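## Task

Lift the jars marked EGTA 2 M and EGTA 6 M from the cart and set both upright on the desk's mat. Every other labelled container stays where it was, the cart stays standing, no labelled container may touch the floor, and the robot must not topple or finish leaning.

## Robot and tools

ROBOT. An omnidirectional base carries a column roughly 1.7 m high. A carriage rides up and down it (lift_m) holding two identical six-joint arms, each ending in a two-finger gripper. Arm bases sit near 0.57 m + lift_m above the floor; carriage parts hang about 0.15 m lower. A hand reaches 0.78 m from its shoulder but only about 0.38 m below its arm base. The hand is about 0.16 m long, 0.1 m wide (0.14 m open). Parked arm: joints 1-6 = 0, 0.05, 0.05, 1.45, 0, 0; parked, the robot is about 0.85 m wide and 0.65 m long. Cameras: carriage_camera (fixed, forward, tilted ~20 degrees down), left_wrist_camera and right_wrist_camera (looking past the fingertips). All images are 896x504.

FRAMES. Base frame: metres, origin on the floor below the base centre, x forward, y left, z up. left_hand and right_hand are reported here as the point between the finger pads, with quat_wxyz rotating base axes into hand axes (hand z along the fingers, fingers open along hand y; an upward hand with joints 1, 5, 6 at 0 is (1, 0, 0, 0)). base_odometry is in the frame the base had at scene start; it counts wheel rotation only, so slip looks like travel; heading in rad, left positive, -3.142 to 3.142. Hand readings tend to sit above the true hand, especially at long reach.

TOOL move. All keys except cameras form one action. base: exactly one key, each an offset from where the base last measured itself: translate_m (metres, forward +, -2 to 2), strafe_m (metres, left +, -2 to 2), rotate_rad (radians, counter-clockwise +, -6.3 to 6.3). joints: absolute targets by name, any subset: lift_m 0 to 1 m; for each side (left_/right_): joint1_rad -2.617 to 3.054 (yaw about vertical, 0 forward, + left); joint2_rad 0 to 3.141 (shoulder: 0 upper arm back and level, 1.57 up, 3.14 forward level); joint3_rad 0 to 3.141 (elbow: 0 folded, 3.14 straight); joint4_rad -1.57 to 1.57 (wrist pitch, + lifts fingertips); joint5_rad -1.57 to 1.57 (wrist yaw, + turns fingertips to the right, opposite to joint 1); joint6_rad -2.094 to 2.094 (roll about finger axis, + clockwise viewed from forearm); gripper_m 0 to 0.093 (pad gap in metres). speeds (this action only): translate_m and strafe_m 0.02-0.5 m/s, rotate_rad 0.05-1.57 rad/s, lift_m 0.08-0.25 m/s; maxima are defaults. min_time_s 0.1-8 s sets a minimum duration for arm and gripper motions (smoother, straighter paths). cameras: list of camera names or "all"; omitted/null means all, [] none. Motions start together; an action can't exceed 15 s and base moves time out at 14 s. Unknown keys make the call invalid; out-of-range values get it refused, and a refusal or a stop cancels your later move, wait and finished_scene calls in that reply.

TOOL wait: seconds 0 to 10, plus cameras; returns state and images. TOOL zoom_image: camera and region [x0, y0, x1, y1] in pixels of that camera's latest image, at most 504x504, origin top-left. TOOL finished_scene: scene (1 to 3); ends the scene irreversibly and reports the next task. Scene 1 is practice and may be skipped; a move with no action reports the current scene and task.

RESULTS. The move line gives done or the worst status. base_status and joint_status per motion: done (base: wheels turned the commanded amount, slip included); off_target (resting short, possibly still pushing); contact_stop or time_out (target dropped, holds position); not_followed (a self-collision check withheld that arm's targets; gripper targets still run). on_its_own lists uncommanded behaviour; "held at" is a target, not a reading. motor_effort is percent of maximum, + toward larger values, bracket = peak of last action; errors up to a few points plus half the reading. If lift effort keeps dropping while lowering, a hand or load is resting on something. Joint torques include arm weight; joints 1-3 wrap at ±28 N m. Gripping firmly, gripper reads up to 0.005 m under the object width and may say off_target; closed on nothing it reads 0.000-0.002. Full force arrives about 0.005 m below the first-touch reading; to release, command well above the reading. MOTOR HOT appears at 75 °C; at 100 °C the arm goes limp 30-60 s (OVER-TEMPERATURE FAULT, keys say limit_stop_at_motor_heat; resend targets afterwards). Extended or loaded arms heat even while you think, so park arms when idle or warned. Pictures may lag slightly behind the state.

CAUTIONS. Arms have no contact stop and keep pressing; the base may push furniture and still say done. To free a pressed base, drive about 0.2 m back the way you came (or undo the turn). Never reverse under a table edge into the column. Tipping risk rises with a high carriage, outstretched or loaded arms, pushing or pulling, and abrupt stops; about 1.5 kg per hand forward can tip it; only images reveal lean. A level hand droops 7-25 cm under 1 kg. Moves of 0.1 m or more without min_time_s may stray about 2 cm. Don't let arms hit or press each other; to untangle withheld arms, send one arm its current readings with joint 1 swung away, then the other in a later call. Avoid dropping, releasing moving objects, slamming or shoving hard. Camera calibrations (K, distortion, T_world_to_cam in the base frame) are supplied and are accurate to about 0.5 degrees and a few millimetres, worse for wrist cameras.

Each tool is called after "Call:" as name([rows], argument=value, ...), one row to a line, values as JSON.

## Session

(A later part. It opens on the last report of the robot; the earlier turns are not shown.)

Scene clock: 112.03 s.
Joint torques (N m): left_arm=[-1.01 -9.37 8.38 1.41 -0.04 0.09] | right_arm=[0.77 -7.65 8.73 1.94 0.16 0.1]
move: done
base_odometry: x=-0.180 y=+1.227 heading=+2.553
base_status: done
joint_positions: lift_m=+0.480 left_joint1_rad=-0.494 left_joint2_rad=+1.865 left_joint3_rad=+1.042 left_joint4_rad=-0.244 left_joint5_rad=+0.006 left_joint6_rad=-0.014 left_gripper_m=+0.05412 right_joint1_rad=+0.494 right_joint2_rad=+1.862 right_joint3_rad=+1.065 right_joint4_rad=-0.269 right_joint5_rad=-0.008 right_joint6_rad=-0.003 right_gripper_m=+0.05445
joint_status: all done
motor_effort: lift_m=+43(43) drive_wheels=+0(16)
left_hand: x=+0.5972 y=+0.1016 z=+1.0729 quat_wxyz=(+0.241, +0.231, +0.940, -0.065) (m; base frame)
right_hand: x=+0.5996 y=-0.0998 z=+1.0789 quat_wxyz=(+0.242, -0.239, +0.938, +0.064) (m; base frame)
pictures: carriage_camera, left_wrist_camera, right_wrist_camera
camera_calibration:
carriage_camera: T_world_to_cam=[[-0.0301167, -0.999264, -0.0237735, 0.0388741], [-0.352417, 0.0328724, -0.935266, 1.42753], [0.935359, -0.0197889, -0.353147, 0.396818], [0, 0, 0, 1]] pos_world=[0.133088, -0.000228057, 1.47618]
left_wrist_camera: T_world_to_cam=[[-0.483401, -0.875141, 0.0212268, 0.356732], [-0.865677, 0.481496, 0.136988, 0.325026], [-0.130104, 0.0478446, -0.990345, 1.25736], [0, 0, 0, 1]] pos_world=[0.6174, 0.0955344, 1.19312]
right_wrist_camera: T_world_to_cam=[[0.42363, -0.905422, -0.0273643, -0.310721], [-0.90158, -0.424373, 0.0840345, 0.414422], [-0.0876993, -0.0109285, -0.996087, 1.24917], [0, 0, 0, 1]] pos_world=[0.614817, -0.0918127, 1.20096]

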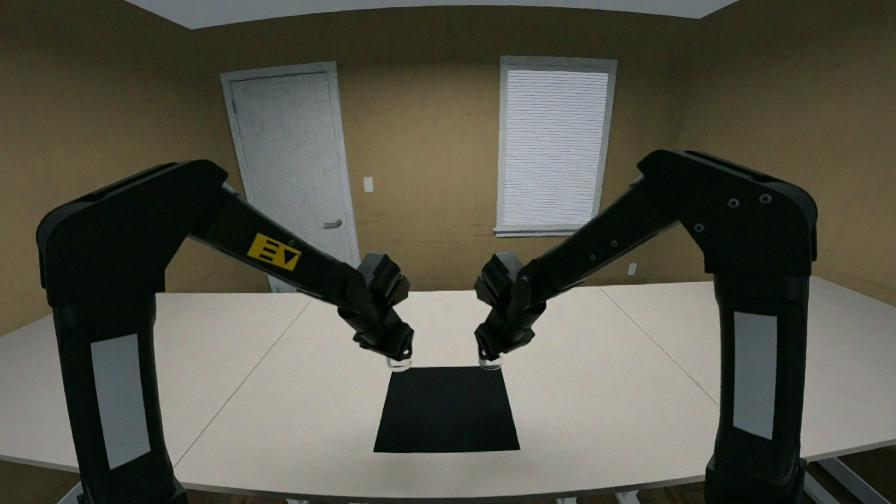

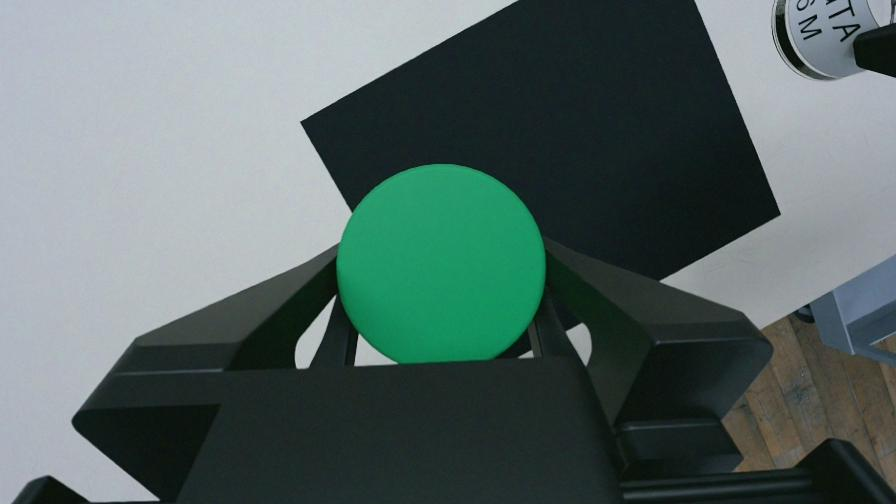

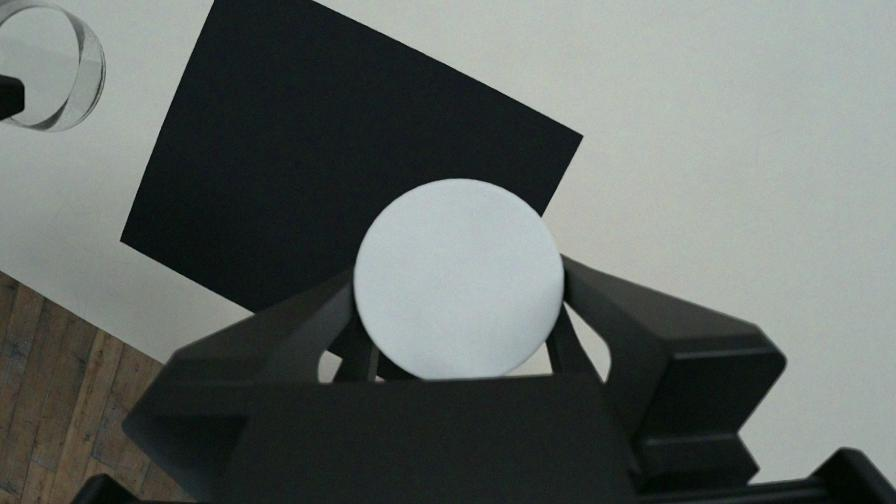

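Call:
move(joints={"lift_m":0.385,"left_joint1_rad":-0.53,"right_joint1_rad":0.53}, speeds={"lift_m":0.08}, min_time_s=1, cameras=["carriage_camera","left_wrist_camera"])

Call:
zoom_image(camera="carriage_camera", region=[340, 280, 560, 440])

Scene clock: 114.43 s.
Joint torques (N m): left_arm=[-0.69 -10.02 8.02 1.36 -0.04 0.09] | right_arm=[0.79 -8.21 8.27 1.86 0.15 0.1]
move: done
base_odometry: x=-0.180 y=+1.227 heading=+2.553
base_status: not commanded
joint_positions: lift_m=+0.385 left_joint1_rad=-0.523 left_joint2_rad=+1.871 left_joint3_rad=+1.048 left_joint4_rad=-0.237 left_joint5_rad=+0.006 left_joint6_rad=-0.014 left_gripper_m=+0.05412 right_joint1_rad=+0.524 right_joint2_rad=+1.867 right_joint3_rad=+1.071 right_joint4_rad=-0.263 right_joint5_rad=-0.008 right_joint6_rad=-0.003 right_gripper_m=+0.05445
joint_status: all done
motor_effort: lift_m=+35(36) drive_wheels=+1(1)
left_hand: x=+0.5934 y=+0.0892 z=+0.9787 quat_wxyz=(+0.243, +0.244, +0.936, -0.070) (m; base frame)
right_hand: x=+0.5957 y=-0.0871 z=+0.9849 quat_wxyz=(+0.244, -0.253, +0.934, +0.069) (m; base frame)
pictures: carriage_camera, left_wrist_camera
camera_calibration:
carriage_camera: T_world_to_cam=[[-0.0301167, -0.999264, -0.0237735, 0.03663], [-0.352417, 0.0328724, -0.935266, 1.33924], [0.935359, -0.0197889, -0.353147, 0.363482], [0, 0, 0, 1]] pos_world=[0.133088, -0.000228057, 1.38178]
left_wrist_camera: T_world_to_cam=[[-0.509335, -0.860308, 0.0211598, 0.360135], [-0.851677, 0.507446, 0.13094, 0.335904], [-0.123386, 0.0486711, -0.991164, 1.161], [0, 0, 0, 1]] pos_world=[0.612763, 0.0828669, 1.09914]

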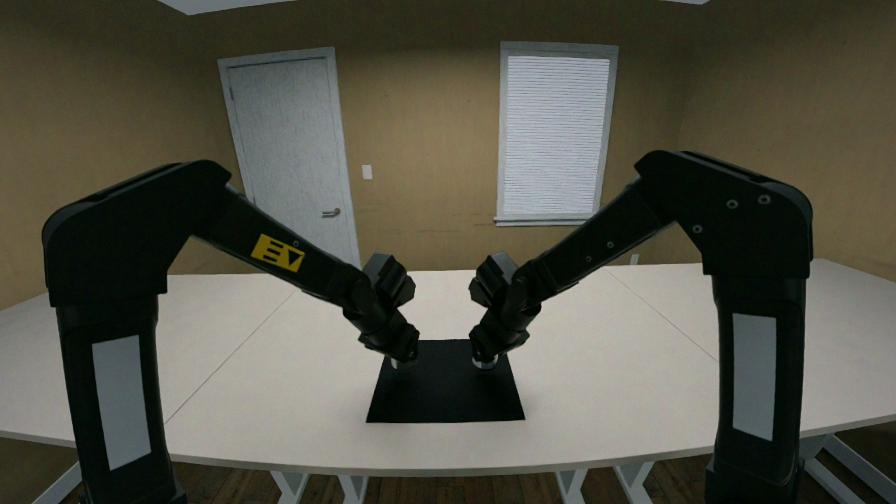

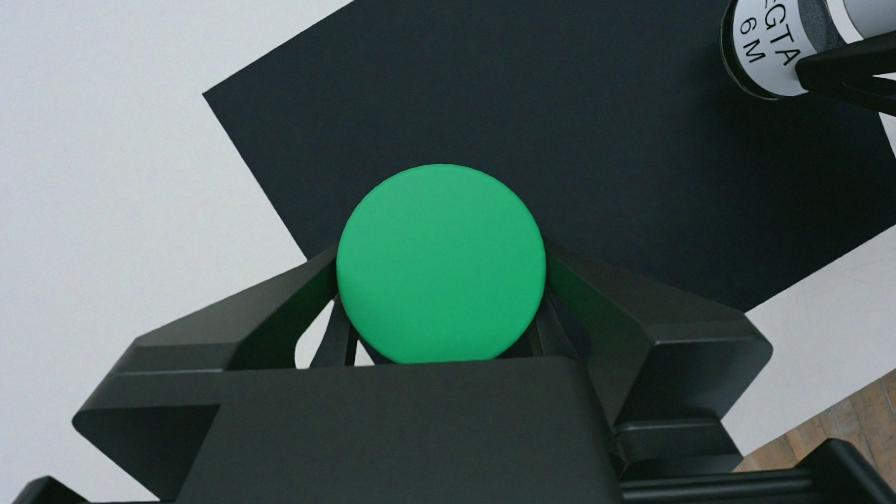

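Scaled by 2.291.

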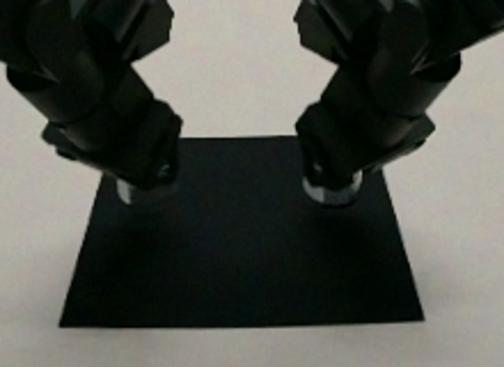

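Call:
move(joints={"lift_m":0.365}, speeds={"lift_m":0.08}, cameras=["left_wrist_camera"])

Call:
move(joints={"lift_m":0.353}, speeds={"lift_m":0.08}, cameras=["left_wrist_camera"])

Scene clock: 115.73 s.
Joint torques (N m): left_arm=[-0.88 -10.14 7.75 1.37 -0.04 0.09] | right_arm=[0.66 -8.29 8.06 1.82 0.15 0.1]
move: done
base_odometry: x=-0.180 y=+1.227 heading=+2.553
base_status: not commanded
joint_positions: lift_m=+0.365 left_joint1_rad=-0.523 left_joint2_rad=+1.873 left_joint3_rad=+1.050 left_joint4_rad=-0.234 left_joint5_rad=+0.006 left_joint6_rad=-0.014 left_gripper_m=+0.05412 right_joint1_rad=+0.524 right_joint2_rad=+1.869 right_joint3_rad=+1.073 right_joint4_rad=-0.259 right_joint5_rad=-0.008 right_joint6_rad=-0.003 right_gripper_m=+0.05445
joint_status: all done
motor_effort: lift_m=+37(37) drive_wheels=+0(1)
left_hand: x=+0.5944 y=+0.0886 z=+0.9590 quat_wxyz=(+0.244, +0.244, +0.936, -0.070) (m; base frame)
right_hand: x=+0.5969 y=-0.0864 z=+0.9654 quat_wxyz=(+0.246, -0.253, +0.933, +0.069) (m; base frame)
pictures: left_wrist_camera
camera_calibration:
left_wrist_camera: T_world_to_cam=[[-0.509398, -0.860272, 0.0211217, 0.360636], [-0.852061, 0.507668, 0.127536, 0.34312], [-0.120438, 0.0469696, -0.991609, 1.14046], [0, 0, 0, 1]] pos_world=[0.613421, 0.082487, 1.07951]

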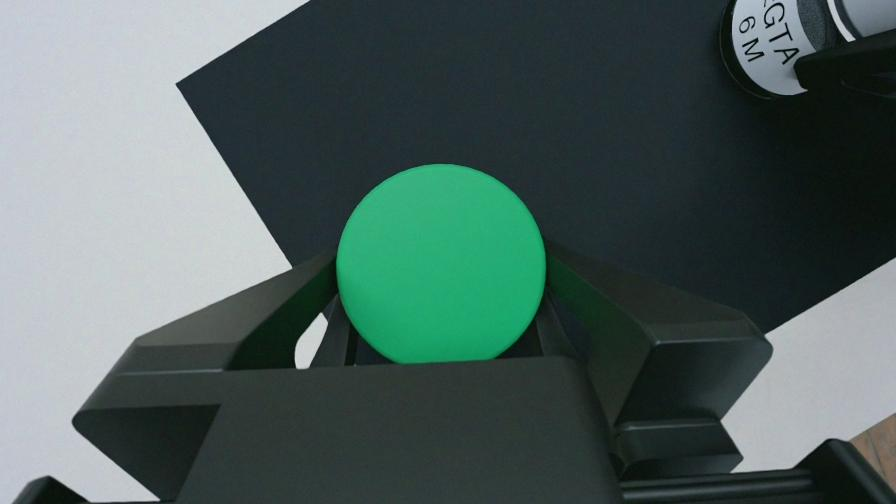

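Scene clock: 116.27 s.
Joint torques (N m): left_arm=[-0.95 -10.06 7.54 1.35 -0.04 0.09] | right_arm=[0.85 -7.47 7.34 1.9 0.17 0.09]
move: done
base_odometry: x=-0.180 y=+1.227 heading=+2.553
base_status: not commanded
joint_positions: lift_m=+0.353 left_joint1_rad=-0.523 left_joint2_rad=+1.872 left_joint3_rad=+1.053 left_joint4_rad=-0.228 left_joint5_rad=+0.006 left_joint6_rad=-0.014 left_gripper_m=+0.05412 right_joint1_rad=+0.524 right_joint2_rad=+1.860 right_joint3_rad=+1.082 right_joint4_rad=-0.263 right_joint5_rad=-0.008 right_joint6_rad=-0.003 right_gripper_m=+0.05445
joint_status: all done
motor_effort: lift_m=+34(34) drive_wheels=+5(5)
left_hand: x=+0.5966 y=+0.0873 z=+0.9495 quat_wxyz=(+0.249, +0.244, +0.934, -0.072) (m; base frame)
right_hand: x=+0.5995 y=-0.0848 z=+0.9599 quat_wxyz=(+0.252, -0.252, +0.931, +0.071) (m; base frame)
pictures: left_wrist_camera
camera_calibration:
left_wrist_camera: T_world_to_cam=[[-0.509593, -0.860159, 0.0210016, 0.361087], [-0.853192, 0.508321, 0.116936, 0.357616], [-0.111259, 0.0416712, -0.992917, 1.12753], [0, 0, 0, 1]] pos_world=[0.614571, 0.0818232, 1.07015]

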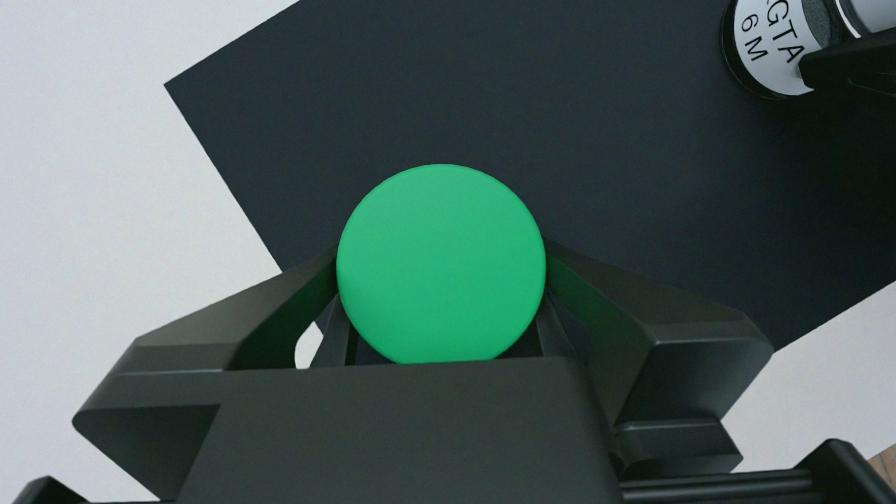

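Call:
move(joints={"right_gripper_m":0.075,"left_gripper_m":0.075}, min_time_s=2.5)

Scene clock: 119.43 s.
Joint torques (N m): left_arm=[-0.96 -10.11 7.54 1.31 -0.04 0.09] | right_arm=[0.77 -7.64 7.31 1.88 0.16 0.09]
move: done
base_odometry: x=-0.180 y=+1.227 heading=+2.553
base_status: not commanded
joint_positions: lift_m=+0.353 left_joint1_rad=-0.523 left_joint2_rad=+1.872 left_joint3_rad=+1.053 left_joint4_rad=-0.228 left_joint5_rad=+0.006 left_joint6_rad=-0.014 left_gripper_m=+0.07496 right_joint1_rad=+0.524 right_joint2_rad=+1.861 right_joint3_rad=+1.082 right_joint4_rad=-0.261 right_joint5_rad=-0.008 right_joint6_rad=-0.003 right_gripper_m=+0.07490
joint_status: all done
motor_effort: lift_m=+33(34) drive_wheels=+5(5)
left_hand: x=+0.5966 y=+0.0873 z=+0.9495 quat_wxyz=(+0.249, +0.244, +0.934, -0.072) (m; base frame)
right_hand: x=+0.5999 y=-0.0846 z=+0.9597 quat_wxyz=(+0.253, -0.252, +0.931, +0.071) (m; base frame)
pictures: carriage_camera, left_wrist_camera, right_wrist_camera
camera_calibration:
carriage_camera: T_world_to_cam=[[-0.0301167, -0.999264, -0.0237735, 0.0358739], [-0.352417, 0.0328724, -0.935266, 1.30949], [0.935359, -0.0197889, -0.353147, 0.35225], [0, 0, 0, 1]] pos_world=[0.133088, -0.000228057, 1.34997]
left_wrist_camera: T_world_to_cam=[[-0.509593, -0.860159, 0.0210016, 0.361087], [-0.853192, 0.508321, 0.116936, 0.357616], [-0.111259, 0.0416712, -0.992917, 1.12753], [0, 0, 0, 1]] pos_world=[0.614571, 0.0818232, 1.07015]
right_wrist_camera: T_world_to_cam=[[0.450926, -0.892072, -0.0295332, -0.313524], [-0.890169, -0.451893, 0.0582431, 0.446722], [-0.0653029, 0.0000261309, -0.997865, 1.11991], [0, 0, 0, 1]] pos_world=[0.612168, -0.0778452, 1.08224]

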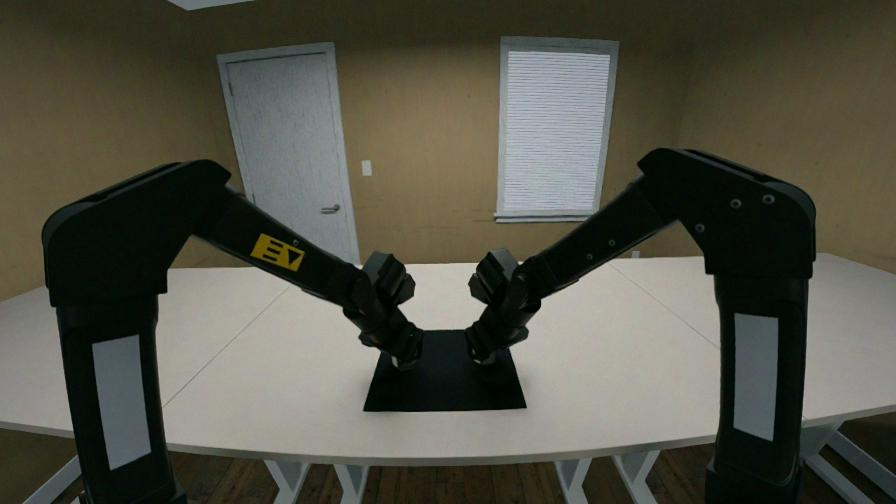

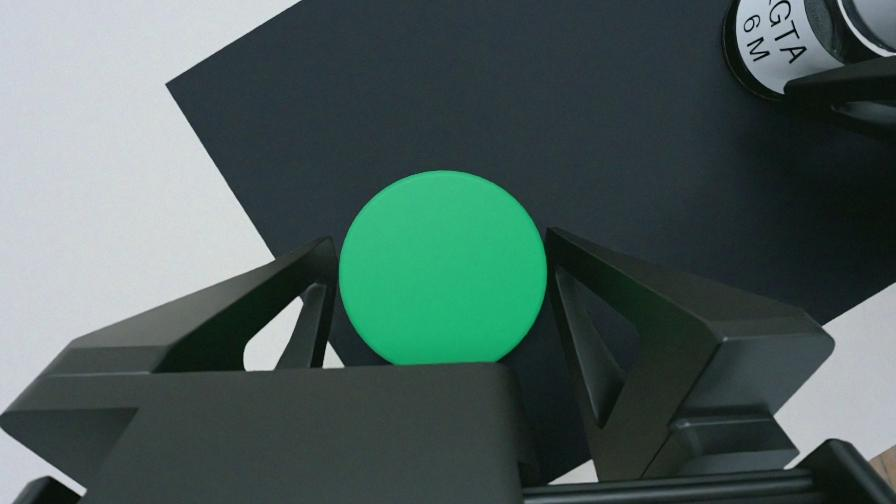

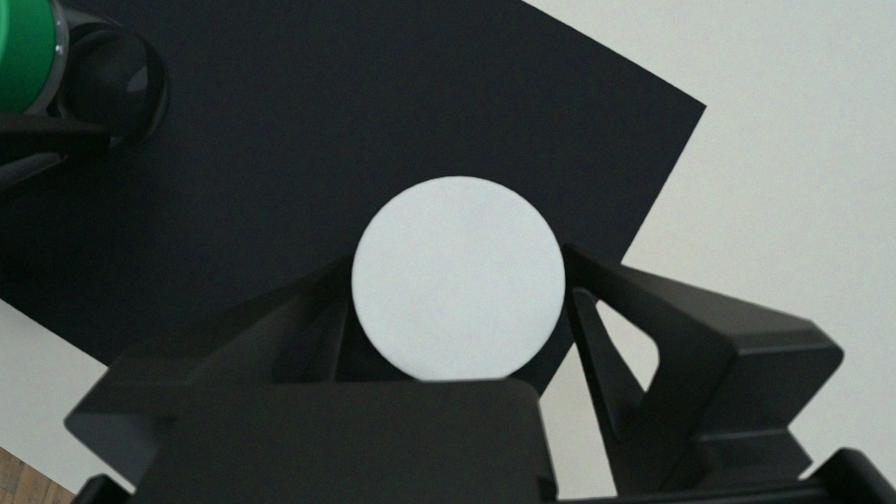

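Open fully, raise.

Call:
move(joints={"right_gripper_m":0.092,"left_gripper_m":0.092}, min_time_s=1, cameras=[])

Call:
move(joints={"lift_m":0.5}, speeds={"lift_m":0.08}, cameras=["carriage_camera","left_wrist_camera"])

Scene clock: 121.17 s.
Joint torques (N m): left_arm=[-0.98 -10.11 7.54 1.31 -0.04 0.09] | right_arm=[0.77 -7.64 7.31 1.87 0.16 0.09]
move: done
base_odometry: x=-0.180 y=+1.227 heading=+2.553
base_status: not commanded
joint_positions: lift_m=+0.353 left_joint1_rad=-0.523 left_joint2_rad=+1.872 left_joint3_rad=+1.053 left_joint4_rad=-0.228 left_joint5_rad=+0.006 left_joint6_rad=-0.014 left_gripper_m=+0.09194 right_joint1_rad=+0.524 right_joint2_rad=+1.861 right_joint3_rad=+1.082 right_joint4_rad=-0.261 right_joint5_rad=-0.008 right_joint6_rad=-0.003 right_gripper_m=+0.09188
joint_status: all done
motor_effort: lift_m=+32(34) drive_wheels=+5(5)
left_hand: x=+0.5966 y=+0.0873 z=+0.9495 quat_wxyz=(+0.249, +0.244, +0.934, -0.072) (m; base frame)
right_hand: x=+0.5999 y=-0.0846 z=+0.9597 quat_wxyz=(+0.253, -0.252, +0.931, +0.071) (m; base frame)
pictures: none
No camera images: "cameras" was empty.

Scene clock: 123.37 s.
Joint torques (N m): left_arm=[-1.21 -10.45 7.46 1.29 -0.04 0.09] | right_arm=[0.59 -8.06 7.28 1.81 0.16 0.09]
move: done
base_odometry: x=-0.180 y=+1.227 heading=+2.553
base_status: not commanded
joint_positions: lift_m=+0.500 left_joint1_rad=-0.523 left_joint2_rad=+1.874 left_joint3_rad=+1.054 left_joint4_rad=-0.226 left_joint5_rad=+0.006 left_joint6_rad=-0.014 left_gripper_m=+0.09194 right_joint1_rad=+0.524 right_joint2_rad=+1.866 right_joint3_rad=+1.082 right_joint4_rad=-0.255 right_joint5_rad=-0.008 right_joint6_rad=-0.003 right_gripper_m=+0.09188
joint_status: all done
motor_effort: lift_m=+42(51) drive_wheels=+5(5)
left_hand: x=+0.5970 y=+0.0871 z=+1.0954 quat_wxyz=(+0.249, +0.244, +0.934, -0.072) (m; base frame)
right_hand: x=+0.6005 y=-0.0842 z=+1.1045 quat_wxyz=(+0.253, -0.252, +0.931, +0.071) (m; base frame)
pictures: carriage_camera, left_wrist_camera
camera_calibration:
carriage_camera: T_world_to_cam=[[-0.0301167, -0.999264, -0.0237735, 0.0393506], [-0.352417, 0.0328724, -0.935266, 1.44627], [0.935359, -0.0197889, -0.353147, 0.403895], [0, 0, 0, 1]] pos_world=[0.133088, -0.000228057, 1.49622]
left_wrist_camera: T_world_to_cam=[[-0.5096, -0.860155, 0.0209973, 0.358036], [-0.85323, 0.508343, 0.116557, 0.341393], [-0.110931, 0.0414819, -0.992962, 1.27232], [0, 0, 0, 1]] pos_world=[0.614881, 0.0816443, 1.21605]

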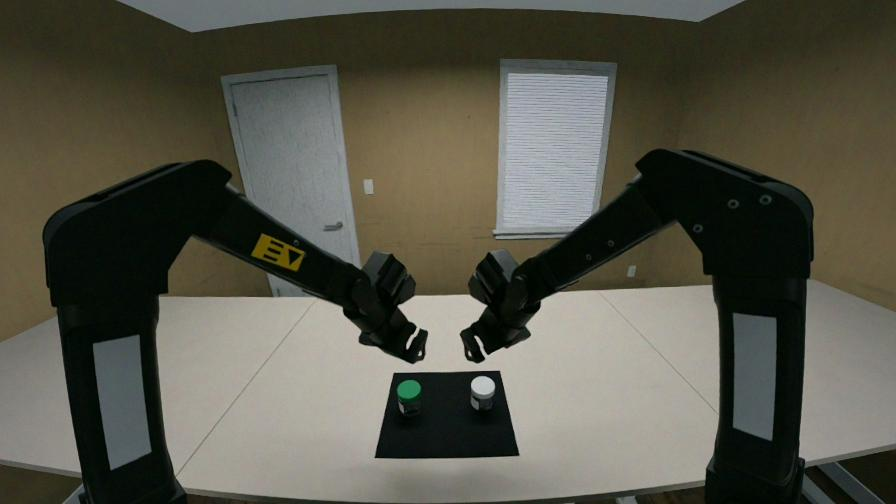

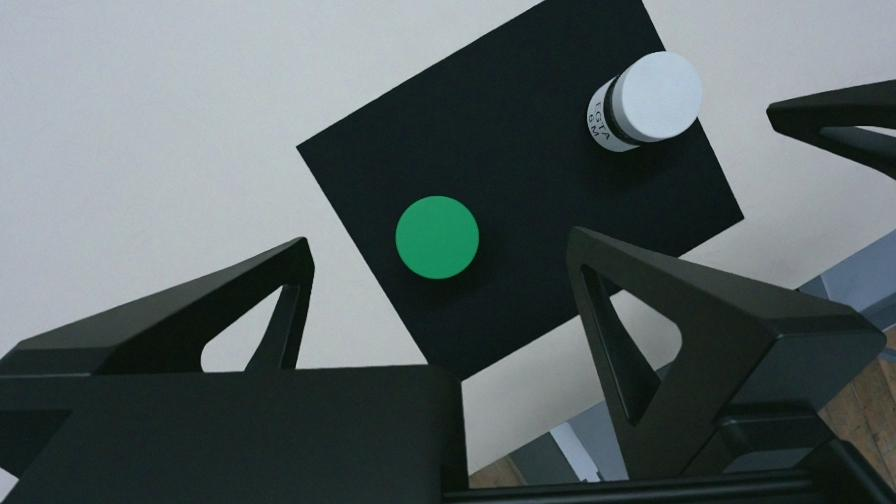

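Both upright on the mat. Done.

Call:
finished_scene(scene=2)

The scene is finished: the task was done.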